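# Place a capacitor across the comb jig's slot and notches

## Task

Set a single capacitor on the comb jig so its body rests down inside the long slot and its two leads sit one in each notch of some pair of notches facing each other.

## Robot and tools

Robot: two arms, left_arm (left hand) and right_arm (right hand), each ending in a four-digit hand (index, middle, ring, thumb) driven by 16 motors. The left hand mirrors the right one. Base roots in the scene frame: left_arm at (+0.023, +0.359, 0) m, unrotated; right_arm at (+0.040, -0.311, 0) m, turned very slightly about z (quat_wxyz +1.000, 0, 0, -0.007). A two-camera stand sits behind the arms.

Scene frame: origin at table-top height, halfway between the nominal bases; +x points out over the table, +z up, +y toward left_arm. Image left/right does not match arm names.

Hand point axes (right hand): +z runs along straightened fingers toward the tips, +y points out of the palm face (the face is at y = -0.062 m), +x crosses the palm away from the thumb. On the left hand +x points toward the thumb instead. A rigid mast near the wrist on the palm side can collide with things. Fingertips carry rubber caps; the rest is hard plastic.

execute_actions(actions, cameras): actions is a list of actions run one after another, each lasting 0.5 s. An action is a table of up to 15 rows, one row per 1/30 s step; if fewer rows are given, the final row is repeated. Every row is one flat list of 48 numbers, each in [-1, 1], covering both arms even when only one moves, in this order: left dx, dy, dz, rx, ry, rz; left hand's 16 motor goals; left current_limit; left speed; then the same 24 for the right arm.
- dx, dy, dz, rx, ry, rz are offsets, not poses: they are measured along the scene frame axes from that arm's Hand target as it stood when the action began, with rotation about the target position. Each row restates the offset from that start, so rows do not accumulate within an action, but sending the same offset in a new action moves the arm further. Scale: 1.0 equals 0.6 m for dx..dz and 180 degrees for rx..rz; rx, ry, rz form one rotation vector. All zeros means hold the current target. A translation longer than 1.0 may be cut down along its direction.
- Hand motor numbers (order: index_mcp, index_abd, index_pip, index_dip, middle_mcp, middle_abd, middle_pip, middle_dip, ring_mcp, ring_abd, ring_pip, ring_dip, thumb_cmc, thumb_axl, thumb_mcp, thumb_ipl) are absolute goal angles, mapped linearly between each hinge's stops. Brackets give degrees at +1 and -1, then the straight value: finger _mcp (-18, +128; 0.75), _abd (-60, +60; 0.00), _pip (-29, +108; 0.58), _dip (-21, +117; 0.70); thumb_cmc (-20, +120; 0.71), thumb_axl (-27, +140; 0.68), thumb_mcp (-69, +109; 0.23), thumb_ipl (-77, +108; 0.17). Moving toward -1 curls fingers toward the palm, swings the thumb from beside the palm round to face it, and bends it. A 0 is a real goal; to leave a hand unchanged, resend its hand_goal, hand_current_limit and hand_speed.
- current_limit maps -1..+1 linearly to 0..550 mA per motor (floor 11 mA); it also limits how fast a hinge can move. speed maps to (speed+1)/2 of 8.5 rad/s. Starting values: current_limit +0.4, speed -0.6; the last sent value persists.
- cameras: names from cam_high, cam_left_wrist, cam_right_wrist (each 672x504), or ["all"], or []. Omitted/null gives all images for an empty actions list, none otherwise. An unknown name voids the call. An empty actions list returns the state and images without moving.

zoom_image(camera, region): enlarges [x0, y0, x1, y1] pixels (origin top-left, at most 504 by 504) of the newest image from that camera. read_manual(section) only returns licence text. finished_scene(scene) closes the scene numbered 1 or 2 for good; call it only once the capacitor sits correctly by itself with the hands off it.

Results: per arm, end_effector_position (m) and end_effector_quat_wxyz in the scene frame, accurate only to a few cm; Hand target, which is the commanded pose after clipping and the base for the next offsets; joint positions, velocities (may be omitted when at rest) and torques (include arm weight, have offsets and noise; numbers 3 and 4 wrap at ±28 N m); motor temperatures. Per hand motor: hand_goal (goals written; resending these keeps a grip), hand_measured (actual positions on the same scale; resending these relaxes a grip), hand_current_ma (positive pushes toward -1), hand_state (moving, goal, blocked, overload).

Behaviour to expect: orientation commands are clipped to 40 degrees from the measured orientation each step; the hand may stop short of the target, and the right arm sags under load, so command a little higher or resend the missing gap as an offset. Tiny moves may not start. A finger presses only while its goal lies past the object surface. To stop pushing against something, set the target back past where the hand is. Near the first joint axis, small hand moves can swing the whole arm.

Avoid: currents of 495 mA or more for 5 s (motor shuts off 10 s, drops its hold); arm motors reaching 100 °C (arm collapses; MOTOR HOT appears at 85 °C, not always first); any contact between the two arms or one hand gripping the other's fingers; hard hits on the table, jig or stand; dropping the part from height or releasing it while moving; anything leaving the table. Loose parts may occasionally get a small push from outside. Move smoothly with modest effort. The scene keeps running while you think, holding the last command.

Each tool is called as a command line: name --argument value for each argument, lists and objects as JSON in quotes; but a table of rows of numbers goes row by row, as --pt "numbers of a row", without its own name.

## Session

execute_actions --actions '[]'

Scene clock: 0.00 s.
left_arm: end_effector_position=(+0.4431, +0.2899, +0.1320) hand_goal=(+0.754, +0.000, +0.576, +0.696, +0.754, +0.000, +0.576, +0.696, +0.754, +0.000, +0.576, +0.696, +0.714, +0.678, +0.226, +0.168) hand_measured=(+0.754, +0.000, +0.576, +0.696, +0.754, +0.000, +0.576, +0.696, +0.754, +0.000, +0.576, +0.696, +0.714, +0.678, +0.226, +0.168) hand_current_ma=(+0, +0, +0, +0, +0, +0, +0, +0, +0, +0, +0, +0, +0, +0, +0, +0) hand_state=(goal, goal, goal, goal, goal, goal, goal, goal, goal, goal, goal, goal, goal, goal, goal, goal) hand_current_limit=0.40 hand_speed=-0.60 end_effector_quat_wxyz=(-0.491, +0.851, -0.168, +0.079) | right_arm: end_effector_position=(+0.2425, -0.1292, +0.1552) hand_goal=(+0.754, +0.000, +0.576, +0.696, +0.754, +0.000, +0.576, +0.696, +0.754, +0.000, +0.576, +0.696, +0.714, +0.678, +0.226, +0.168) hand_measured=(+0.754, +0.000, +0.576, +0.696, +0.754, +0.000, +0.576, +0.696, +0.754, +0.000, +0.576, +0.696, +0.714, +0.678, +0.226, +0.168) hand_current_ma=(+0, +0, +0, +0, +0, +0, +0, +0, +0, +0, +0, +0, +0, +0, +0, +0) hand_state=(goal, goal, goal, goal, goal, goal, goal, goal, goal, goal, goal, goal, goal, overload, goal, goal) hand_current_limit=0.40 hand_speed=-0.60 end_effector_quat_wxyz=(-0.030, +0.762, +0.646, -0.035)
Joint positions: left_arm=[-0.416 1.477 1.083 -1.283 -1.037 1.483] | right_arm=[1.02 1.042 0.824 -1.403 -0.078 1.167]
Joint velocities: within noise
Joint torques (N m): no reading
Motor temperatures (°C): left_arm=[28 31 30 28 28 28] | right_arm=[29 30 30 31 27 29]
Heat: left arm: hottest shoulder 31 °C; right arm: hottest wrist pitch 31 °C.
Hand target: left_arm +0.4510, +0.2863, +0.1398; -0.488, +0.853, -0.163, +0.088 | right_arm +0.2460, -0.1237, +0.1618; -0.032, +0.761, +0.647, -0.027

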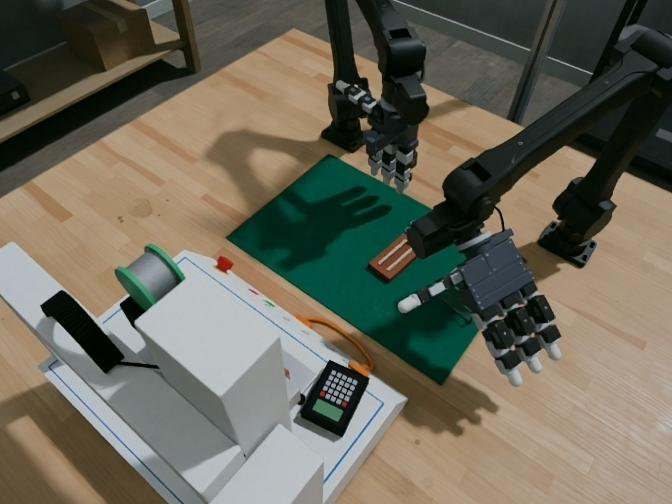

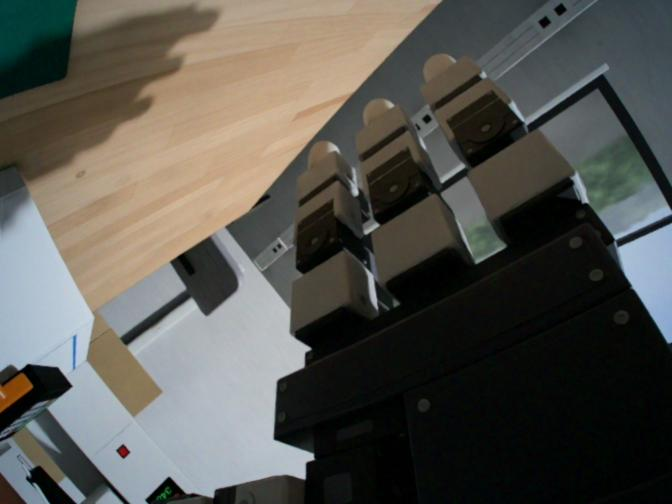

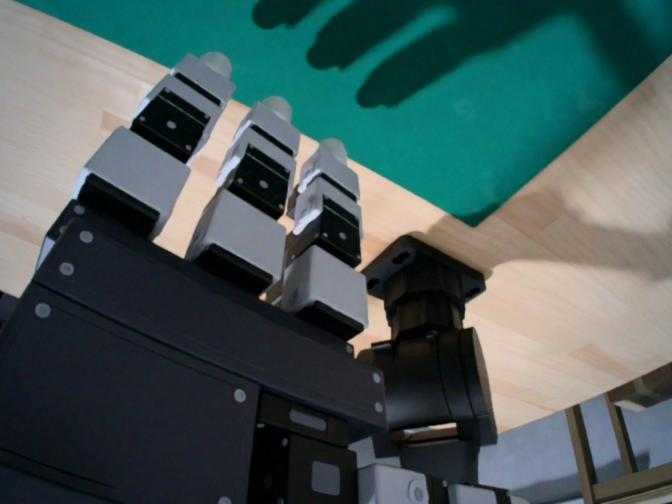

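zoom_image --camera "cam_high" --region '[220, 150, 500, 390]'

zoom_image --camera "cam_high" --region '[200, 240, 320, 340]'

zoom_image --camera "cam_high" --region '[350, 220, 450, 295]'

Scaled by 1.800 from the camera's 672x504 image, which has a finer 960x720 frame.

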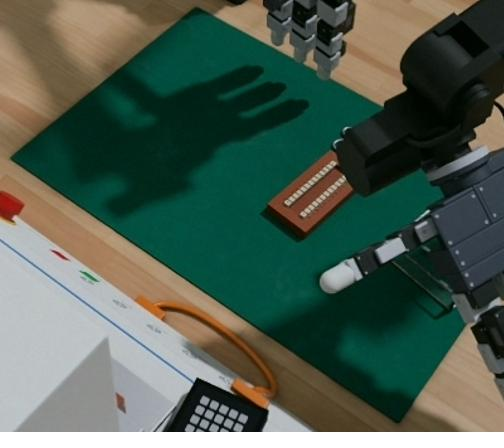

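Scaled by 4.200 from the camera's 672x504 image, which has a finer 960x720 frame.

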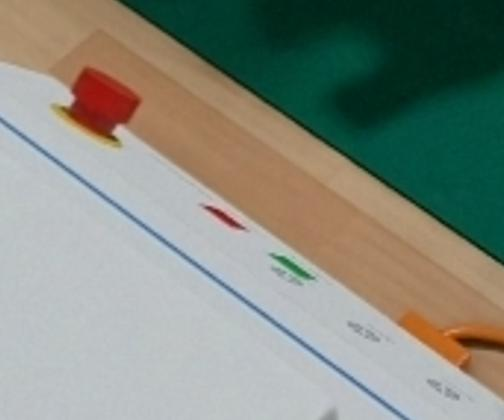

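Scaled by 5.040 from the camera's 672x504 image, which has a finer 960x720 frame.

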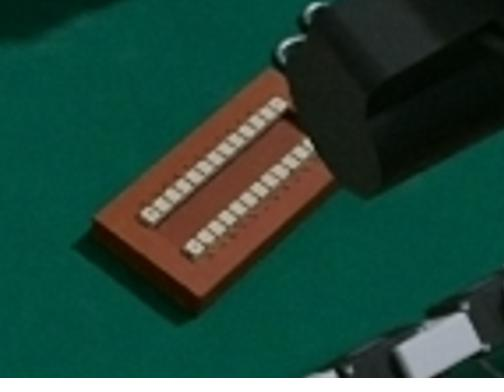

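execute_actions --actions '[[[0,0.03,0.08,0,0,0,0.754,0,0.576,0.696,0.754,0,0.576,0.696,0.754,0,0.576,0.696,0.714,0.678,0.226,0.168,0.4,-0.6,0,0,0,0,0,0,0.754,0,0.576,0.696,0.754,0,0.576,0.696,0.754,0,0.576,0.696,0.714,0.678,0.226,0.168,0.4,-0.6]],[[0,0.1,0.08,0,0,0.03,0.754,0,0.576,0.696,0.754,0,0.576,0.696,0.754,0,0.576,0.696,0.714,0.678,0.226,0.168,0.4,-0.6,0,0,0,0,0,0,0.754,0,0.576,0.696,0.754,0,0.576,0.696,0.754,0,0.576,0.696,0.714,0.678,0.226,0.168,0.4,-0.6]],[[0,0.12,0.03,0,0,0.03,0.754,0,0.576,0.696,0.754,0,0.576,0.696,0.754,0,0.576,0.696,0.714,0.678,0.226,0.168,0.4,-0.6,0,0,0,0,0,0,0.754,0,0.576,0.696,0.754,0,0.576,0.696,0.754,0,0.576,0.696,0.714,0.678,0.226,0.168,0.4,-0.6]],[[0,0.1,0,0,0,0.03,0.754,0,0.576,0.696,0.754,0,0.576,0.696,0.754,0,0.576,0.696,0.714,0.678,0.226,0.168,0.4,-0.6,0,0,0,0,0,0,0.754,0,0.576,0.696,0.754,0,0.576,0.696,0.754,0,0.576,0.696,0.714,0.678,0.226,0.168,0.4,-0.6]]]' --cameras '["all"]'

Scene clock: 79.10 s.
left_arm: end_effector_position=(+0.4344, +0.4937, +0.2294) hand_goal=(+0.754, +0.000, +0.576, +0.696, +0.754, +0.000, +0.576, +0.696, +0.754, +0.000, +0.576, +0.696, +0.714, +0.678, +0.226, +0.168) hand_measured=(+0.744, +0.000, +0.576, +0.696, +0.746, +0.000, +0.576, +0.696, +0.746, +0.000, +0.576, +0.696, +0.708, +0.678, +0.224, +0.168) hand_current_ma=(-50, +0, +0, +0, -38, +0, +0, +0, -42, +0, +0, +0, -33, -4, -7, -2) hand_state=(goal, goal, goal, goal, goal, goal, goal, goal, goal, goal, goal, goal, goal, goal, goal, goal) hand_current_limit=0.40 hand_speed=-0.60 end_effector_quat_wxyz=(-0.494, +0.868, -0.054, -0.007) | right_arm: end_effector_position=(+0.2425, -0.1292, +0.1552) hand_goal=(+0.754, +0.000, +0.576, +0.696, +0.754, +0.000, +0.576, +0.696, +0.754, +0.000, +0.576, +0.696, +0.714, +0.678, +0.226, +0.168) hand_measured=(+0.754, +0.000, +0.576, +0.696, +0.754, +0.000, +0.576, +0.696, +0.754, +0.000, +0.576, +0.696, +0.714, +0.678, +0.224, +0.168) hand_current_ma=(+0, +0, +0, +0, +0, +0, +0, +0, +0, +0, +0, +0, +0, +0, -1, +0) hand_state=(goal, goal, goal, goal, goal, goal, goal, goal, goal, goal, goal, goal, goal, overload, goal, goal) hand_current_limit=0.40 hand_speed=-0.60 end_effector_quat_wxyz=(-0.030, +0.762, +0.646, -0.035)
Joint positions: left_arm=[0.08 1.329 1.199 -1.231 -1.021 1.892] | right_arm=[1.02 1.042 0.824 -1.403 -0.078 1.167]
Joint torques (N m): left_arm=[0.15 -9.58 13.93 0.98 -0.89 0] | right_arm=[-0.79 -5.01 8.92 0.2 0.03 -0.02]
Motor temperatures (°C): left_arm=[28 32 35 27 29 28] | right_arm=[29 30 35 30 27 28]
Heat: left arm: hottest elbow 35 °C; right arm: hottest elbow 35 °C.
Hand target: left_arm +0.4510, +0.4964, +0.2539; -0.496, +0.867, -0.041, +0.019 | right_arm +0.2460, -0.1237, +0.1618; -0.032, +0.761, +0.647, -0.027
Off the commanded pose: left_arm 0.030 m, 3 deg | right_arm 0.009 m, 1 deg.

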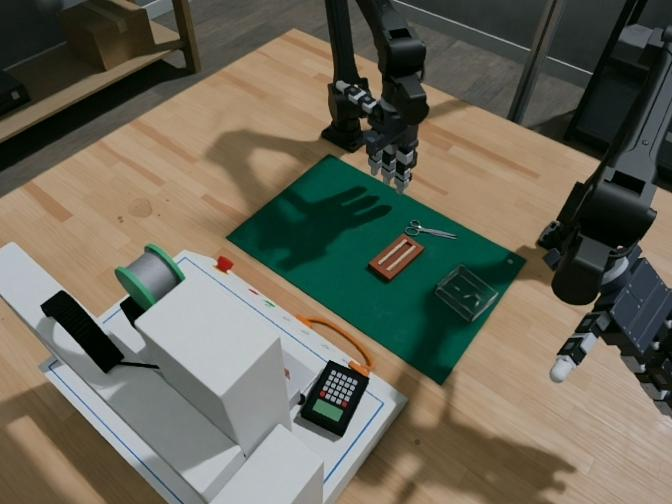

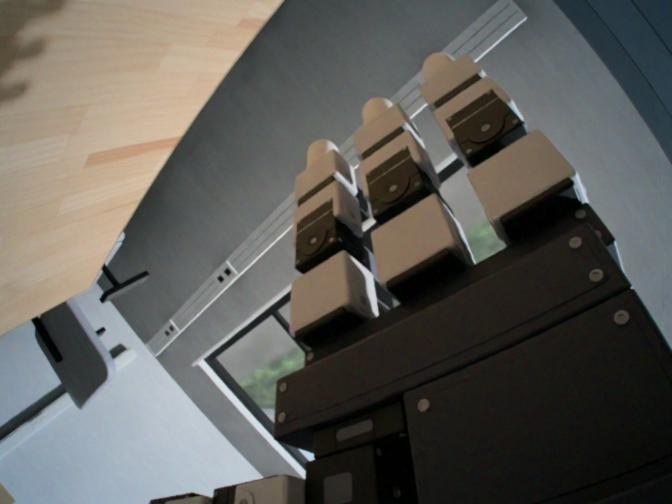

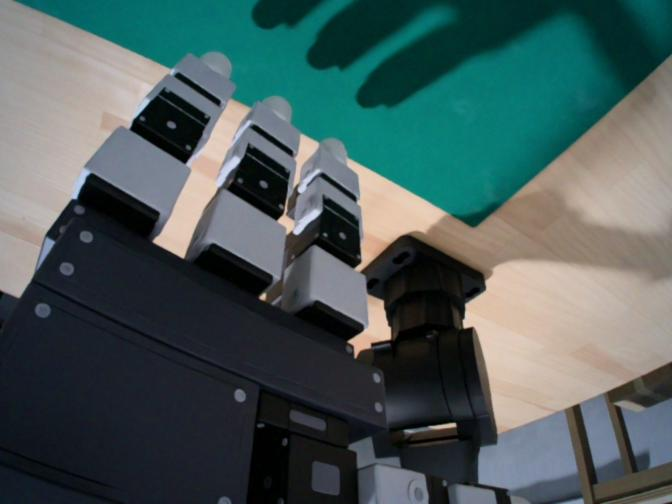

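zoom_image --camera "cam_high" --region '[420, 250, 530, 335]'

zoom_image --camera "cam_high" --region '[355, 210, 475, 300]'

Scaled by 4.582 from the camera's 672x504 image, which has a finer 960x720 frame.

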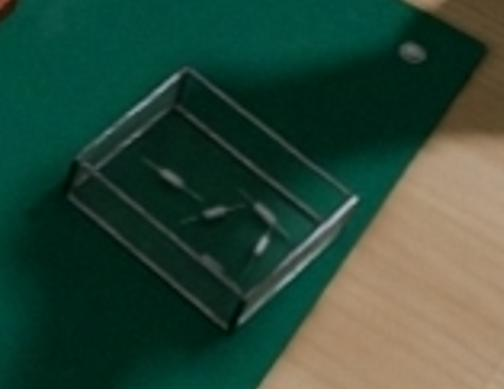

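Scaled by 4.200 from the camera's 672x504 image, which has a finer 960x720 frame.

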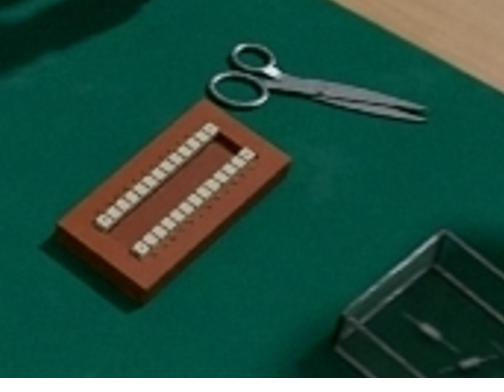

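zoom_image --camera "cam_high" --region '[440, 270, 500, 315]'

zoom_image --camera "cam_high" --region '[366, 228, 430, 284]'

Scaled by 8.400 from the camera's 672x504 image, which has a finer 960x720 frame.

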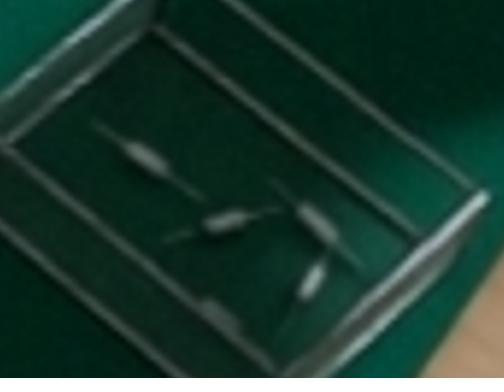

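Scaled by 7.875 from the camera's 672x504 image, which has a finer 960x720 frame.

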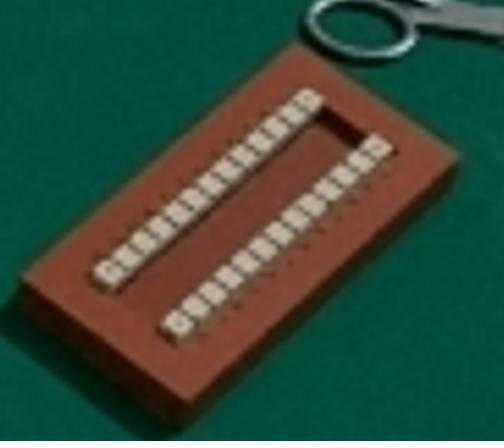

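execute_actions --actions '[[[-0.022,-0.09,0.04,-0.0996,-0.0583,0.1109,0.616,0,0.722,0.696,0.95,0,0.95,0.95,0.616,0,0.722,0.696,0.714,0.678,0.226,0.168,0.4,-0.6,0.03,-0.07,0.03,0,0,0,0.754,0,0.576,0.696,0.754,0,0.576,0.696,0.754,0,0.576,0.696,0.714,0.678,0.226,0.168,0.4,-0.6]],[[-0.022,-0.12,0,-0.0996,-0.0583,0.1109,0.616,0,0.722,0.696,0.95,0,0.95,0.95,0.616,0,0.722,0.696,0.714,0.678,0.226,0.168,0.4,-0.6,0.05,-0.11,0.03,0,0,0,0.754,0,0.576,0.696,0.754,0,0.576,0.696,0.754,0,0.576,0.696,0.714,0.678,0.226,0.168,0.4,-0.6]],[[-0.022,-0.12,0,-0.0996,-0.0583,0.1109,0.616,-0.3,0.722,0.696,0.95,0,0.95,0.95,0.616,0.3,0.722,0.696,0.714,0.678,0.226,0.168,0.4,-0.6,0.05,-0.11,0.02,0,0,0,0.754,0,0.576,0.696,0.754,0,0.576,0.696,0.754,0,0.576,0.696,0.714,0.678,0.226,0.168,0.4,-0.6]],[[-0.022,-0.12,0,0,0,0,0.616,-0.3,0.722,0.696,0.95,0,0.95,0.95,0.616,0.3,0.722,0.696,0.714,0.678,0.226,0.168,0.4,-0.6,0.05,-0.08,0,0,0,0,0.754,0,0.576,0.696,0.754,0,0.576,0.696,0.754,0,0.576,0.696,0.714,0.678,0.226,0.168,0.4,-0.6]]]' --cameras '["all"]'

Scene clock: 1420.10 s.
left_arm: end_effector_position=(+0.3937, +0.2328, +0.2748) hand_goal=(+0.616, -0.300, +0.722, +0.696, +0.950, +0.000, +0.950, +0.950, +0.616, +0.300, +0.722, +0.696, +0.714, +0.678, +0.226, +0.168) hand_measured=(+0.616, -0.296, +0.720, +0.696, +0.944, +0.000, +0.946, +0.946, +0.614, +0.296, +0.720, +0.696, +0.712, +0.678, +0.224, +0.168) hand_current_ma=(-3, +16, -11, +0, -26, +0, -21, -17, -6, -15, -10, +0, -6, -4, -17, -2) hand_state=(goal, goal, goal, goal, goal, goal, goal, goal, goal, goal, goal, goal, goal, goal, goal, goal) hand_current_limit=0.40 hand_speed=-0.60 end_effector_quat_wxyz=(-0.014, +0.858, +0.514, +0.007) | right_arm: end_effector_position=(+0.3373, -0.3437, +0.1934) hand_goal=(+0.754, +0.000, +0.576, +0.696, +0.754, +0.000, +0.576, +0.696, +0.754, +0.000, +0.576, +0.696, +0.714, +0.678, +0.226, +0.168) hand_measured=(+0.754, +0.000, +0.576, +0.696, +0.754, +0.000, +0.576, +0.696, +0.752, +0.000, +0.576, +0.696, +0.714, +0.678, +0.224, +0.168) hand_current_ma=(+0, +0, +0, +0, +0, +0, +0, +0, +0, +0, +0, +0, +0, +0, -1, +0) hand_state=(goal, goal, goal, goal, goal, goal, goal, goal, goal, goal, goal, goal, goal, overload, goal, goal) hand_current_limit=0.40 hand_speed=-0.60 end_effector_quat_wxyz=(-0.043, +0.760, +0.647, -0.045)
Joint positions: left_arm=[-0.37 1.141 1.194 -1.637 -0.028 0.12] | right_arm=[0.025 0.981 0.893 -1.605 -0.008 0.172]
Joint torques (N m): left_arm=[-1.32 -5.25 10.35 0.54 -0.27 -0.15] | right_arm=[-1.67 -3.72 11.08 0.35 -0.01 -0.12]
Motor temperatures (°C): left_arm=[26 31 47 27 30 27] | right_arm=[27 28 40 28 26 27]
Heat: left arm: hottest elbow 47 °C; right arm: hottest elbow 40 °C.
Hand target: left_arm +0.3983, +0.2264, +0.2779; -0.011, +0.858, +0.513, +0.012 | right_arm +0.3540, -0.3458, +0.2097; -0.032, +0.761, +0.647, -0.028
Off the commanded pose: left_arm 0.008 m, 1 deg | right_arm 0.024 m, 2 deg.

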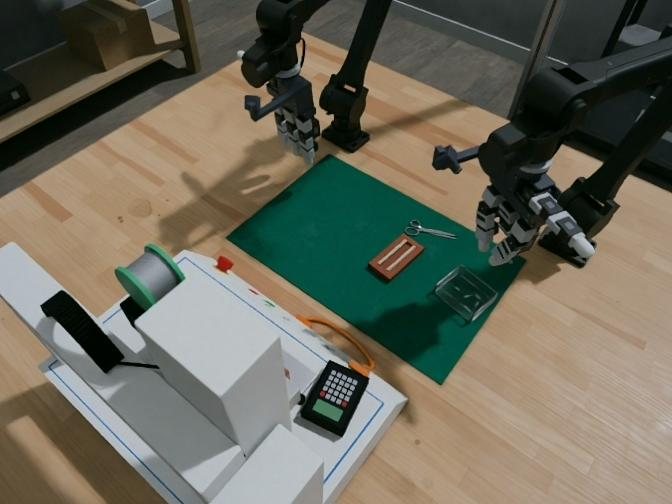

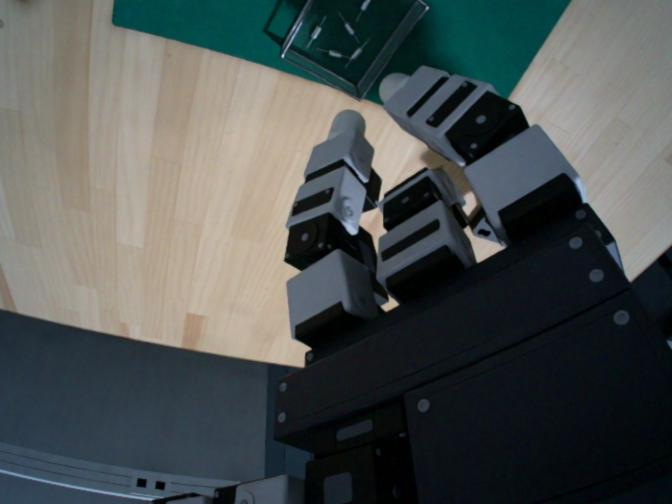

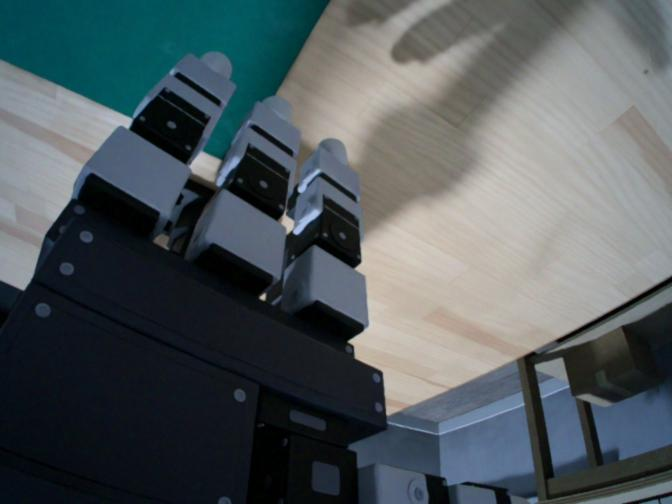

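zoom_image --camera "cam_left_wrist" --region '[260, 0, 450, 140]'

zoom_image --camera "cam_high" --region '[420, 170, 620, 330]'

Scaled by 2.653 from the camera's 672x504 image, which has a finer 960x720 frame.

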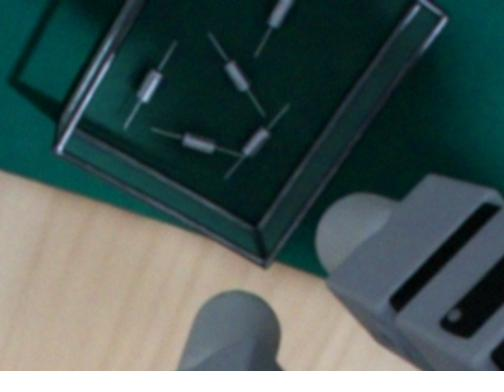

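Scaled by 2.520 from the camera's 672x504 image, which has a finer 960x720 frame.

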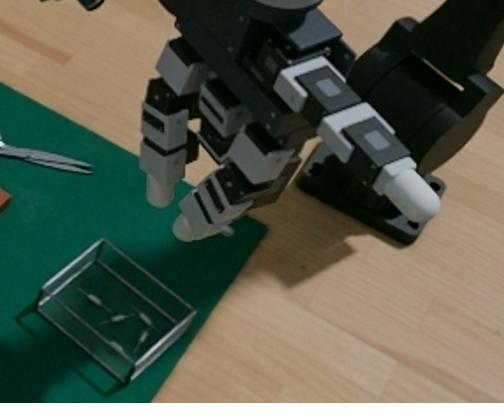

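execute_actions --actions '[[[-0.0348,-0.0553,0,-0.0133,0.0223,-0.185,0.616,-0.32,0.722,0.696,0.95,0,0.95,0.95,0.616,0.262,0.722,0.696,0.714,0.678,0.226,0.168,0.4,-0.6,0,0,0,0,0,0,0.754,0,0.576,0.696,0.754,0,0.576,0.696,0.754,0,0.576,0.696,0.714,0.678,0.226,0.168,0.4,-0.6]],[[-0.0348,-0.0553,0,-0.0133,0.0223,-0.185,0.616,-0.32,0.722,0.696,0.95,0,0.95,0.95,0.616,0.262,0.722,0.696,0.714,0.678,0.226,0.168,0.4,-0.6,0,0,0,0,0,0,0.754,0,0.576,0.696,0.754,0,0.576,0.696,0.754,0,0.576,0.696,0.714,0.678,0.226,0.168,0.4,-0.6]],[[0,0,-0.07,0,0,0,0.616,-0.32,0.722,0.696,0.95,0,0.95,0.95,0.616,0.262,0.722,0.696,0.714,0.678,0.226,0.168,0.4,-0.6,0,0,0,0,0,0,0.754,0,0.576,0.696,0.754,0,0.576,0.696,0.754,0,0.576,0.696,0.714,0.678,0.226,0.168,0.4,-0.6]],[[0,0,-0.065,0,0,0,0.616,-0.32,0.722,0.696,0.95,0,0.95,0.95,0.616,0.262,0.722,0.696,0.714,0.678,0.226,0.168,0.4,-0.6,0,0,0,0,0,0,0.754,0,0.576,0.696,0.754,0,0.576,0.696,0.754,0,0.576,0.696,0.714,0.678,0.226,0.168,0.4,-0.6]]]' --cameras '["cam_high", "cam_left_wrist"]'

Scene clock: 1627.13 s.
left_arm: end_effector_position=(+0.3515, +0.1576, +0.2003) hand_goal=(+0.616, -0.320, +0.722, +0.696, +0.950, +0.000, +0.950, +0.950, +0.616, +0.262, +0.722, +0.696, +0.714, +0.678, +0.226, +0.168) hand_measured=(+0.616, -0.314, +0.720, +0.696, +0.944, +0.000, +0.946, +0.946, +0.614, +0.264, +0.720, +0.696, +0.714, +0.678, +0.224, +0.168) hand_current_ma=(-3, +23, -11, +0, -26, +1, -21, -17, -5, +7, -10, +0, -2, -4, -18, -2) hand_state=(goal, goal, goal, goal, goal, goal, goal, goal, goal, goal, goal, goal, goal, goal, goal, goal) hand_current_limit=0.40 hand_speed=-0.60 end_effector_quat_wxyz=(-0.004, +0.997, -0.045, -0.059) | right_arm: end_effector_position=(+0.3374, -0.3435, +0.1930) hand_goal=(+0.754, +0.000, +0.576, +0.696, +0.754, +0.000, +0.576, +0.696, +0.754, +0.000, +0.576, +0.696, +0.714, +0.678, +0.226, +0.168) hand_measured=(+0.754, +0.000, +0.576, +0.696, +0.754, +0.000, +0.576, +0.696, +0.752, +0.000, +0.576, +0.696, +0.714, +0.678, +0.224, +0.168) hand_current_ma=(+0, +0, +0, +0, +0, +0, +0, +0, +0, +0, +0, +0, +0, +0, -1, +0) hand_state=(goal, goal, goal, goal, goal, goal, goal, goal, goal, goal, goal, goal, goal, overload, goal, goal) hand_current_limit=0.40 hand_speed=-0.60 end_effector_quat_wxyz=(-0.044, +0.760, +0.647, -0.045)
Joint positions: left_arm=[-0.336 1.299 1.13 -1.516 0.025 1.326] | right_arm=[0.025 0.983 0.893 -1.605 -0.01 0.17]
Joint torques (N m): left_arm=[0.73 -7.06 9.16 0.32 0.16 0.03] | right_arm=[-1.44 -3.72 11.18 0.44 -0.03 -0.13]
Heat: left arm: hottest elbow 44 °C; right arm: hottest elbow 43 °C.
Hand target: left_arm +0.3566, +0.1600, +0.1969; -0.003, +0.997, -0.044, -0.061 | right_arm +0.3540, -0.3457, +0.2097; -0.032, +0.761, +0.647, -0.027
Off the commanded pose: left_arm 0.007 m, 0 deg | right_arm 0.024 m, 2 deg.
Images, in order (width x height): cam_high 672x504, cam_left_wrist 672x504.

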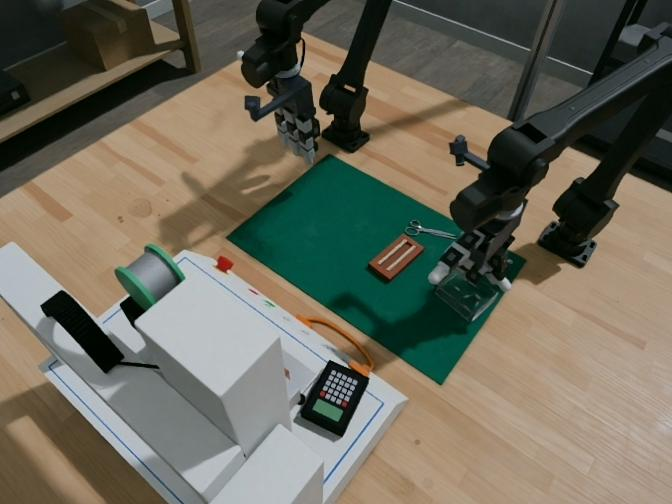

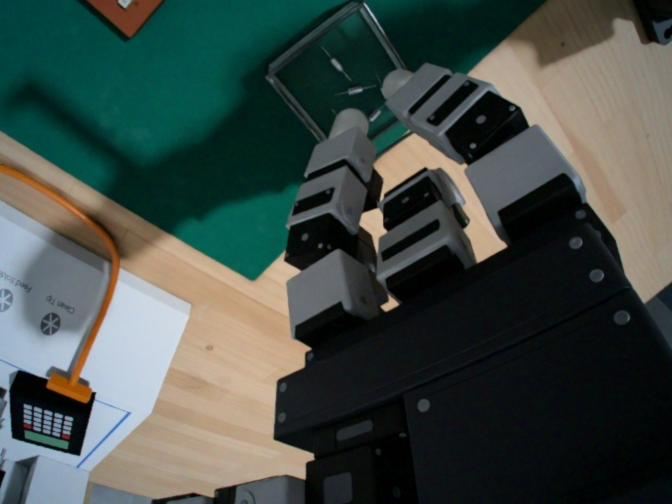

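zoom_image --camera "cam_left_wrist" --region '[260, 0, 430, 140]'

zoom_image --camera "cam_high" --region '[420, 220, 530, 330]'

Scaled by 2.965 from the camera's 672x504 image, which has a finer 960x720 frame.

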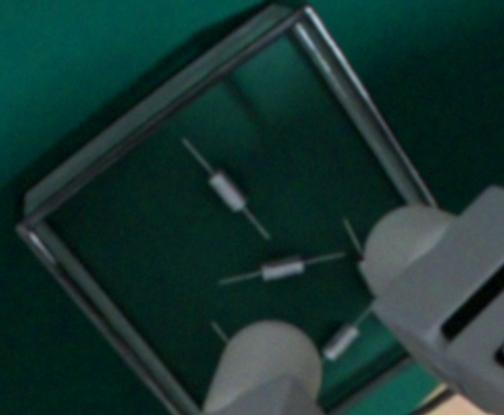

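Scaled by 4.582 from the camera's 672x504 image, which has a finer 960x720 frame.

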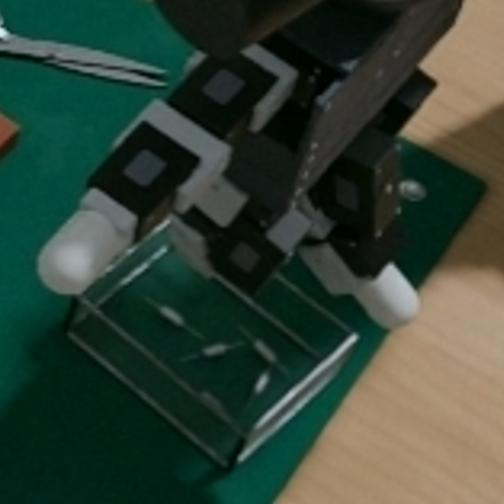

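execute_actions --actions '[[[0.0195,-0.0118,-0.04,0,0,0,0.616,-0.32,0.722,0.696,0.95,0,0.95,0.95,0.616,0.262,0.722,0.696,0.714,0.678,0.226,0.168,0.4,-0.6,0,0,0,0,0,0,0.754,0,0.576,0.696,0.754,0,0.576,0.696,0.754,0,0.576,0.696,0.714,0.678,0.226,0.168,0.4,-0.6]],[[0,0,-0.046,0,0,0,0.616,-0.32,0.722,0.696,0.95,0,0.95,0.95,0.616,0.262,0.722,0.696,0.714,0.678,0.226,0.168,0.4,-0.6,0,0,0,0,0,0,0.754,0,0.576,0.696,0.754,0,0.576,0.696,0.754,0,0.576,0.696,0.714,0.678,0.226,0.168,0.4,-0.6]]]' --cameras '["cam_high", "cam_left_wrist"]'

zoom_image --camera "cam_left_wrist" --region '[270, 20, 430, 160]'

zoom_image --camera "cam_high" --region '[420, 220, 530, 330]'

Scene clock: 1678.10 s.
left_arm: end_effector_position=(+0.3653, +0.1527, +0.1505) hand_goal=(+0.616, -0.320, +0.722, +0.696, +0.950, +0.000, +0.950, +0.950, +0.616, +0.262, +0.722, +0.696, +0.714, +0.678, +0.226, +0.168) hand_measured=(+0.616, -0.314, +0.720, +0.696, +0.944, +0.000, +0.946, +0.946, +0.614, +0.264, +0.720, +0.696, +0.714, +0.678, +0.224, +0.168) hand_current_ma=(-3, +22, -11, +0, -26, +1, -21, -17, -5, +7, -10, +0, -2, -4, -18, -2) hand_state=(goal, goal, goal, goal, goal, goal, goal, goal, goal, goal, goal, goal, goal, goal, goal, goal) hand_current_limit=0.40 hand_speed=-0.60 end_effector_quat_wxyz=(-0.003, +0.997, -0.045, -0.057) | right_arm: end_effector_position=(+0.3374, -0.3435, +0.1930) hand_goal=(+0.754, +0.000, +0.576, +0.696, +0.754, +0.000, +0.576, +0.696, +0.754, +0.000, +0.576, +0.696, +0.714, +0.678, +0.226, +0.168) hand_measured=(+0.754, +0.000, +0.576, +0.696, +0.754, +0.000, +0.576, +0.696, +0.752, +0.000, +0.576, +0.696, +0.714, +0.678, +0.224, +0.168) hand_current_ma=(+0, +0, +0, +0, +0, +0, +0, +0, +0, +0, +0, +0, +0, +0, -1, +0) hand_state=(goal, goal, goal, goal, goal, goal, goal, goal, goal, goal, goal, goal, goal, overload, goal, goal) hand_current_limit=0.40 hand_speed=-0.60 end_effector_quat_wxyz=(-0.044, +0.760, +0.647, -0.045)
Joint positions: left_arm=[-0.336 1.367 1.059 -1.373 0.026 1.326] | right_arm=[0.025 0.983 0.893 -1.605 -0.01 0.17]
Joint torques (N m): left_arm=[0.15 -7.71 8.72 0.29 0.19 -0.04] | right_arm=[-1.85 -3.49 11.03 0.34 -0.01 -0.11]
Heat: left arm: hottest elbow 43 °C; right arm: hottest elbow 43 °C.
Hand target: left_arm +0.3683, +0.1529, +0.1453; -0.003, +0.997, -0.043, -0.061 | right_arm +0.3540, -0.3457, +0.2097; -0.032, +0.761, +0.647, -0.027
Off the commanded pose: left_arm 0.006 m, 1 deg | right_arm 0.024 m, 2 deg.
Images, in order (width x height): cam_high 672x504, cam_left_wrist 672x504.

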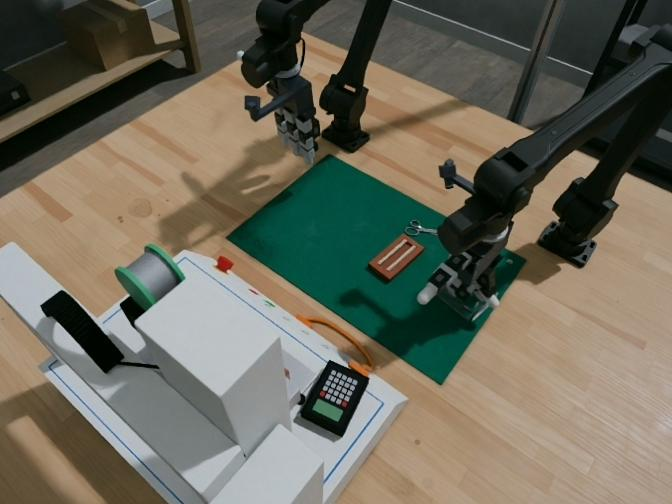

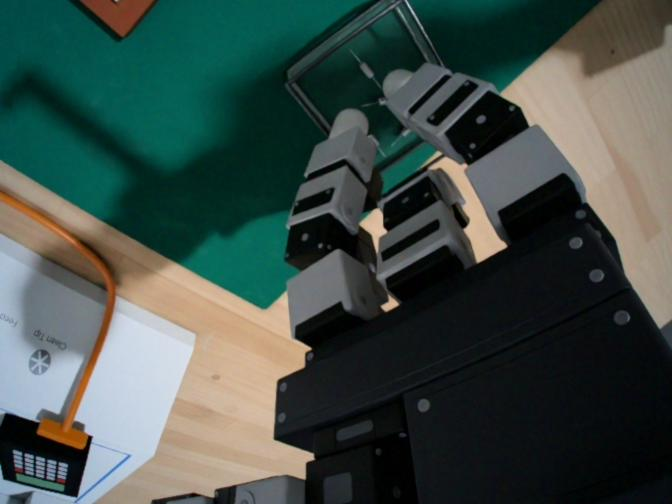

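Scaled by 3.150 from the camera's 672x504 image, which has a finer 960x720 frame.

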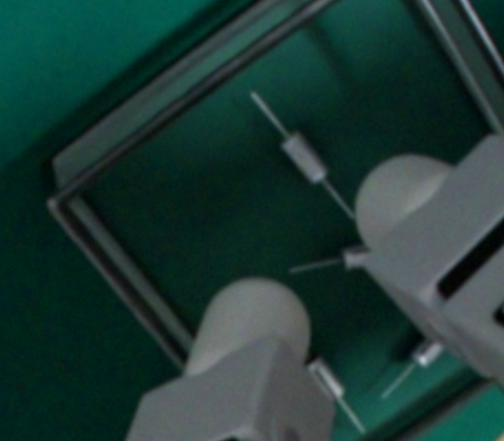

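Scaled by 4.582 from the camera's 672x504 image, which has a finer 960x720 frame.

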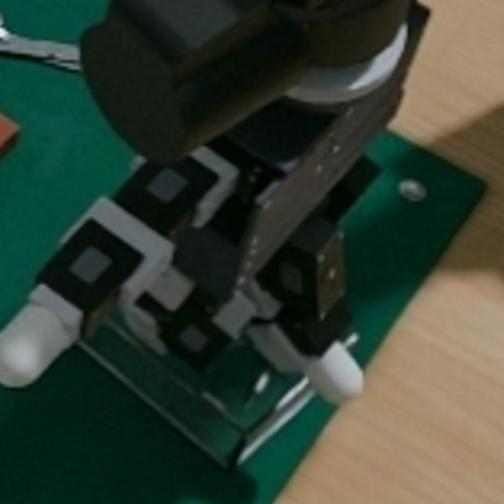

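execute_actions --actions '[[[-0.0112,-0.005,-0.036,0,0,0,0.616,-0.32,0.722,0.696,0.95,0,0.95,0.95,0.616,0.262,0.722,0.696,0.714,0.678,0.226,0.168,0.4,-0.6,0,0,0,0,0,0,0.754,0,0.576,0.696,0.754,0,0.576,0.696,0.754,0,0.576,0.696,0.714,0.678,0.226,0.168,0.4,-0.6]]]' --cameras '["cam_high", "cam_left_wrist"]'

zoom_image --camera "cam_left_wrist" --region '[290, 20, 450, 160]'

zoom_image --camera "cam_high" --region '[420, 230, 510, 330]'

Scene clock: 1729.70 s.
left_arm: end_effector_position=(+0.3621, +0.1534, +0.1329) hand_goal=(+0.616, -0.320, +0.722, +0.696, +0.950, +0.000, +0.950, +0.950, +0.616, +0.262, +0.722, +0.696, +0.714, +0.678, +0.226, +0.168) hand_measured=(+0.614, -0.324, +0.722, +0.698, +0.944, +0.000, +0.946, +0.946, +0.614, +0.264, +0.720, +0.696, +0.714, +0.678, +0.222, +0.168) hand_current_ma=(-10, -19, +2, +12, -26, +1, -21, -17, -5, +5, -10, +0, -2, -4, -21, -2) hand_state=(goal, goal, goal, goal, goal, goal, goal, goal, goal, goal, goal, goal, goal, goal, goal, goal) hand_current_limit=0.40 hand_speed=-0.60 end_effector_quat_wxyz=(-0.001, +0.998, -0.044, -0.053) | right_arm: end_effector_position=(+0.3374, -0.3435, +0.1930) hand_goal=(+0.754, +0.000, +0.576, +0.696, +0.754, +0.000, +0.576, +0.696, +0.754, +0.000, +0.576, +0.696, +0.714, +0.678, +0.226, +0.168) hand_measured=(+0.754, +0.000, +0.576, +0.696, +0.754, +0.000, +0.576, +0.696, +0.752, +0.000, +0.576, +0.696, +0.714, +0.678, +0.224, +0.168) hand_current_ma=(+0, +0, +0, +0, +0, +0, +0, +0, +0, +0, +0, +0, +0, +0, -1, +0) hand_state=(goal, goal, goal, goal, goal, goal, goal, goal, goal, goal, goal, goal, goal, overload, goal, goal) hand_current_limit=0.40 hand_speed=-0.60 end_effector_quat_wxyz=(-0.044, +0.760, +0.647, -0.045)
Joint positions: left_arm=[-0.336 1.37 1.012 -1.316 0.028 1.325] | right_arm=[0.025 0.983 0.893 -1.605 -0.01 0.17]
Joint torques (N m): left_arm=[-0.91 -7.06 8.05 0.43 0.17 -0.14] | right_arm=[-1.55 -3.37 11.14 0.39 -0.01 -0.11]
Motor temperatures (°C): left_arm=[26 30 42 27 28 27] | right_arm=[27 28 43 28 26 27]
Heat: left arm: hottest elbow 42 °C; right arm: hottest elbow 43 °C.
Hand target: left_arm +0.3615, +0.1499, +0.1236; -0.003, +0.997, -0.043, -0.061 | right_arm +0.3540, -0.3457, +0.2097; -0.032, +0.761, +0.647, -0.027
Off the commanded pose: left_arm 0.010 m, 1 deg | right_arm 0.024 m, 2 deg.
Images, in order (width x height): cam_high 672x504, cam_left_wrist 672x504.

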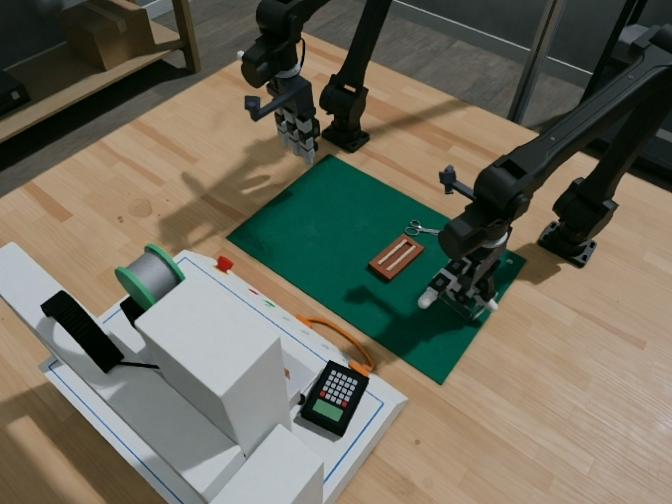

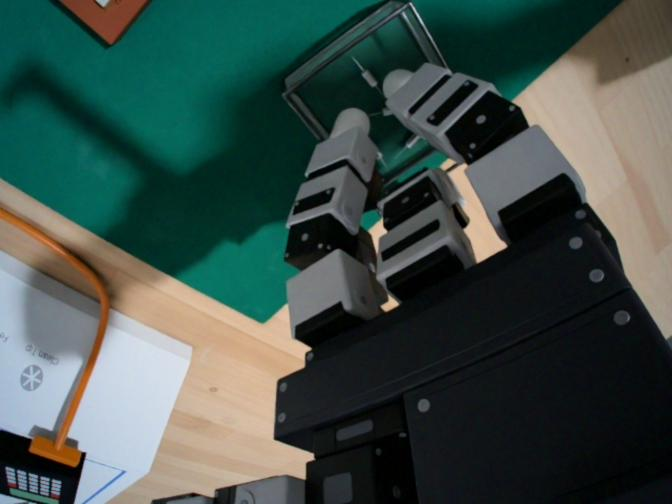

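Scaled by 3.150 from the camera's 672x504 image, which has a finer 960x720 frame.

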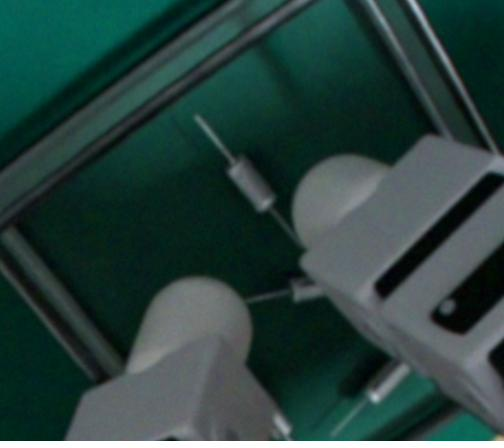

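Scaled by 5.040 from the camera's 672x504 image, which has a finer 960x720 frame.

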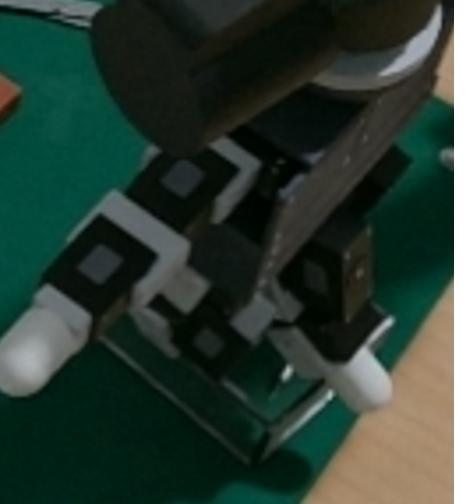

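execute_actions --actions '[[[0,0,0.039,0,0,0,0.616,-0.32,0.722,0.696,0.95,0,0.95,0.95,0.616,0.262,0.722,0.696,0.714,0.678,0.226,0.168,0.4,-0.6,0,0,0,0,0,0,0.754,0,0.576,0.696,0.754,0,0.576,0.696,0.754,0,0.576,0.696,0.714,0.678,0.226,0.168,0.4,-0.6]],[[-0.0185,-0.0017,0,0,-0.0222,0,0.616,-0.358,0.722,0.696,0.95,0,0.95,0.95,0.616,0.337,0.722,0.696,0.714,0.678,0.226,0.168,0.4,-0.6,0,0,0,0,0,0,0.754,0,0.576,0.696,0.754,0,0.576,0.696,0.754,0,0.576,0.696,0.714,0.678,0.226,0.168,0.4,-0.6]]]' --cameras '["cam_left_wrist"]'

zoom_image --camera "cam_left_wrist" --region '[290, 20, 450, 160]'

Scene clock: 1816.87 s.
left_arm: end_effector_position=(+0.3512, +0.1533, +0.1445) hand_goal=(+0.616, -0.358, +0.722, +0.696, +0.950, +0.000, +0.950, +0.950, +0.616, +0.338, +0.722, +0.696, +0.714, +0.678, +0.226, +0.168) hand_measured=(+0.614, -0.352, +0.722, +0.698, +0.944, +0.000, +0.946, +0.946, +0.614, +0.334, +0.720, +0.696, +0.714, +0.678, +0.222, +0.168) hand_current_ma=(-13, +29, +2, +12, -26, +1, -21, -17, -5, -20, -10, +0, -2, -4, -21, -2) hand_state=(goal, goal, goal, goal, goal, goal, goal, goal, goal, goal, goal, goal, goal, goal, goal, goal) hand_current_limit=0.40 hand_speed=-0.60 end_effector_quat_wxyz=(-0.005, +0.999, -0.042, -0.034) | right_arm: end_effector_position=(+0.3374, -0.3435, +0.1930) hand_goal=(+0.754, +0.000, +0.576, +0.696, +0.754, +0.000, +0.576, +0.696, +0.754, +0.000, +0.576, +0.696, +0.714, +0.678, +0.226, +0.168) hand_measured=(+0.754, +0.000, +0.576, +0.696, +0.754, +0.000, +0.576, +0.696, +0.752, +0.000, +0.576, +0.696, +0.714, +0.678, +0.224, +0.168) hand_current_ma=(+0, +0, +0, +0, +0, +0, +0, +0, +0, +0, +0, +0, +0, +0, -1, +0) hand_state=(goal, goal, goal, goal, goal, goal, goal, goal, goal, goal, goal, goal, goal, overload, goal, goal) hand_current_limit=0.40 hand_speed=-0.60 end_effector_quat_wxyz=(-0.044, +0.760, +0.647, -0.045)
Joint positions: left_arm=[-0.355 1.308 0.987 -1.319 0.012 1.299] | right_arm=[0.025 0.983 0.893 -1.605 -0.01 0.17]
Joint torques (N m): left_arm=[-1.2 -8.7 8.5 0.42 -0.11 -0.15] | right_arm=[-1.96 -2.9 11.14 0.49 -0.03 -0.11]
Heat: left arm: hottest elbow 42 °C; right arm: hottest elbow 44 °C.
Hand target: left_arm +0.3504, +0.1489, +0.1470; -0.004, +0.999, -0.043, -0.026 | right_arm +0.3540, -0.3457, +0.2097; -0.032, +0.761, +0.647, -0.027
Off the commanded pose: left_arm 0.005 m, 1 deg | right_arm 0.024 m, 2 deg.
Images, in order (width x height): cam_left_wrist 672x504.

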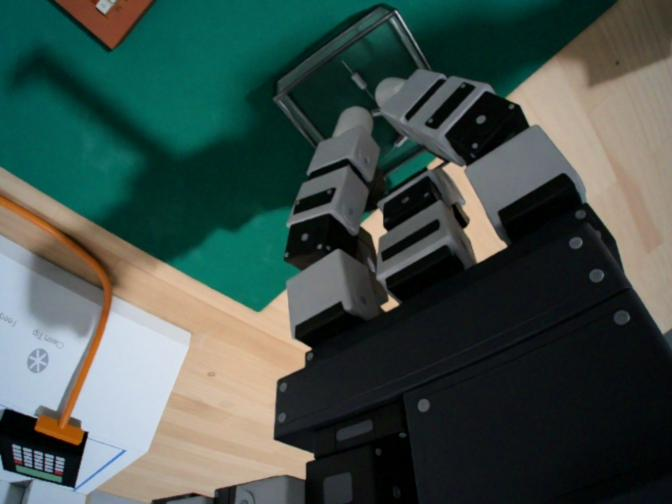

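Scaled by 3.150 from the camera's 672x504 image, which has a finer 960x720 frame.

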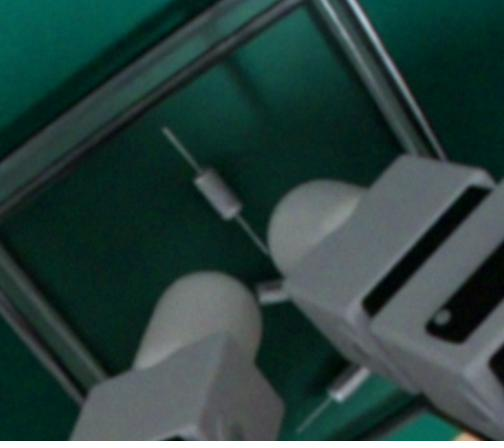

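execute_actions --actions '[[[0.0052,-0.0018,-0.022,0,0,0,0.616,-0.358,0.722,0.696,0.95,0,0.95,0.95,0.616,0.337,0.722,0.696,0.714,0.678,0.226,0.168,0.4,-0.6,0,0,0,0,0,0,0.754,0,0.576,0.696,0.754,0,0.576,0.696,0.754,0,0.576,0.696,0.714,0.678,0.226,0.168,0.4,-0.6]],[[0,0,-0.022,0,0,0,0.616,-0.358,0.722,0.696,0.95,0,0.95,0.95,0.616,0.337,0.722,0.696,0.714,0.678,0.226,0.168,0.4,-0.6,0,0,0,0,0,0,0.754,0,0.576,0.696,0.754,0,0.576,0.696,0.754,0,0.576,0.696,0.714,0.678,0.226,0.168,0.4,-0.6]]]' --cameras '["cam_left_wrist","cam_high"]'

zoom_image --camera "cam_left_wrist" --region '[290, 20, 450, 160]'

zoom_image --camera "cam_high" --region '[420, 230, 510, 330]'

Scene clock: 1851.43 s.
left_arm: end_effector_position=(+0.3571, +0.1513, +0.1328) hand_goal=(+0.616, -0.358, +0.722, +0.696, +0.950, +0.000, +0.950, +0.950, +0.616, +0.338, +0.722, +0.696, +0.714, +0.678, +0.226, +0.168) hand_measured=(+0.614, -0.356, +0.724, +0.700, +0.944, +0.000, +0.946, +0.946, +0.614, +0.334, +0.720, +0.696, +0.714, +0.678, +0.222, +0.168) hand_current_ma=(-15, +10, +6, +15, -26, +1, -21, -17, -5, -19, -10, +0, -2, -4, -22, -2) hand_state=(goal, goal, goal, goal, goal, goal, goal, goal, goal, goal, goal, goal, goal, goal, goal, goal) hand_current_limit=0.40 hand_speed=-0.60 end_effector_quat_wxyz=(+0.001, +0.999, -0.042, -0.015) | right_arm: end_effector_position=(+0.3374, -0.3435, +0.1930) hand_goal=(+0.754, +0.000, +0.576, +0.696, +0.754, +0.000, +0.576, +0.696, +0.754, +0.000, +0.576, +0.696, +0.714, +0.678, +0.226, +0.168) hand_measured=(+0.754, +0.000, +0.576, +0.696, +0.754, +0.000, +0.576, +0.696, +0.752, +0.000, +0.576, +0.696, +0.714, +0.678, +0.224, +0.168) hand_current_ma=(+0, +0, +0, +0, +0, +0, +0, +0, +0, +0, +0, +0, +0, +0, -1, +0) hand_state=(goal, goal, goal, goal, goal, goal, goal, goal, goal, goal, goal, goal, goal, overload, goal, goal) hand_current_limit=0.40 hand_speed=-0.60 end_effector_quat_wxyz=(-0.044, +0.760, +0.647, -0.045)
Joint positions: left_arm=[-0.355 1.309 0.952 -1.242 0.012 1.299] | right_arm=[0.025 0.983 0.893 -1.605 -0.01 0.17]
Joint torques (N m): left_arm=[-1.2 -6.12 7.92 0.47 -0.11 -0.15] | right_arm=[-1.79 -3.37 11.14 0.35 -0.01 -0.09]
Heat: left arm: hottest elbow 42 °C; right arm: hottest elbow 44 °C.
Hand target: left_arm +0.3536, +0.1478, +0.1207; -0.004, +0.999, -0.043, -0.026 | right_arm +0.3540, -0.3457, +0.2097; -0.032, +0.761, +0.647, -0.027
Off the commanded pose: left_arm 0.013 m, 1 deg | right_arm 0.024 m, 2 deg.
Images, in order (width x height): cam_high 672x504, cam_left_wrist 672x504.

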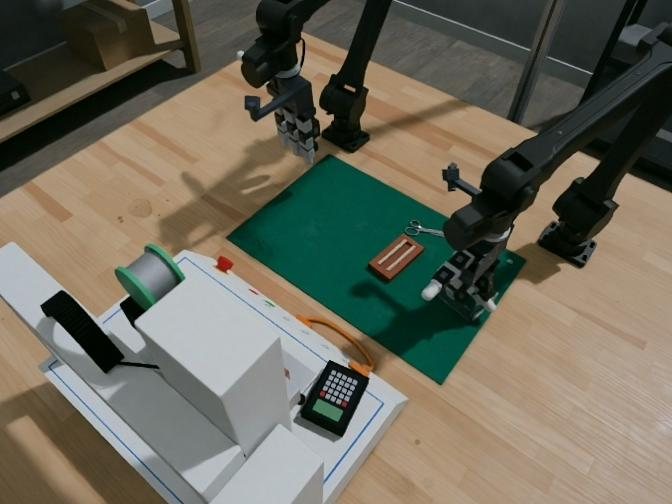

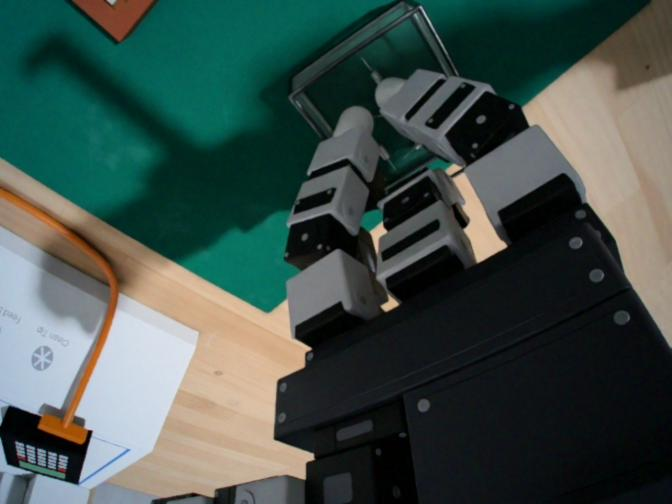

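Scaled by 3.150 from the camera's 672x504 image, which has a finer 960x720 frame.

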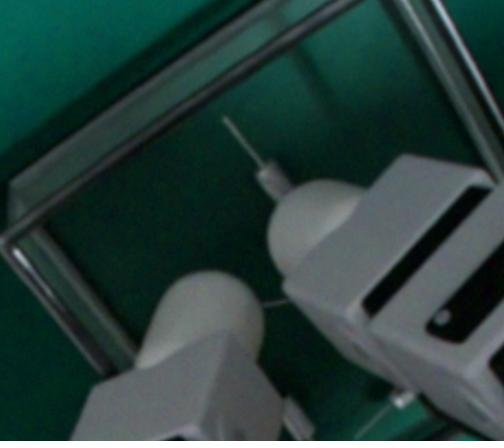

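Scaled by 5.040 from the camera's 672x504 image, which has a finer 960x720 frame.

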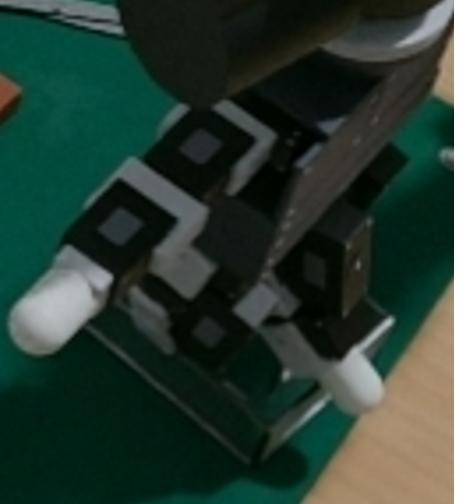

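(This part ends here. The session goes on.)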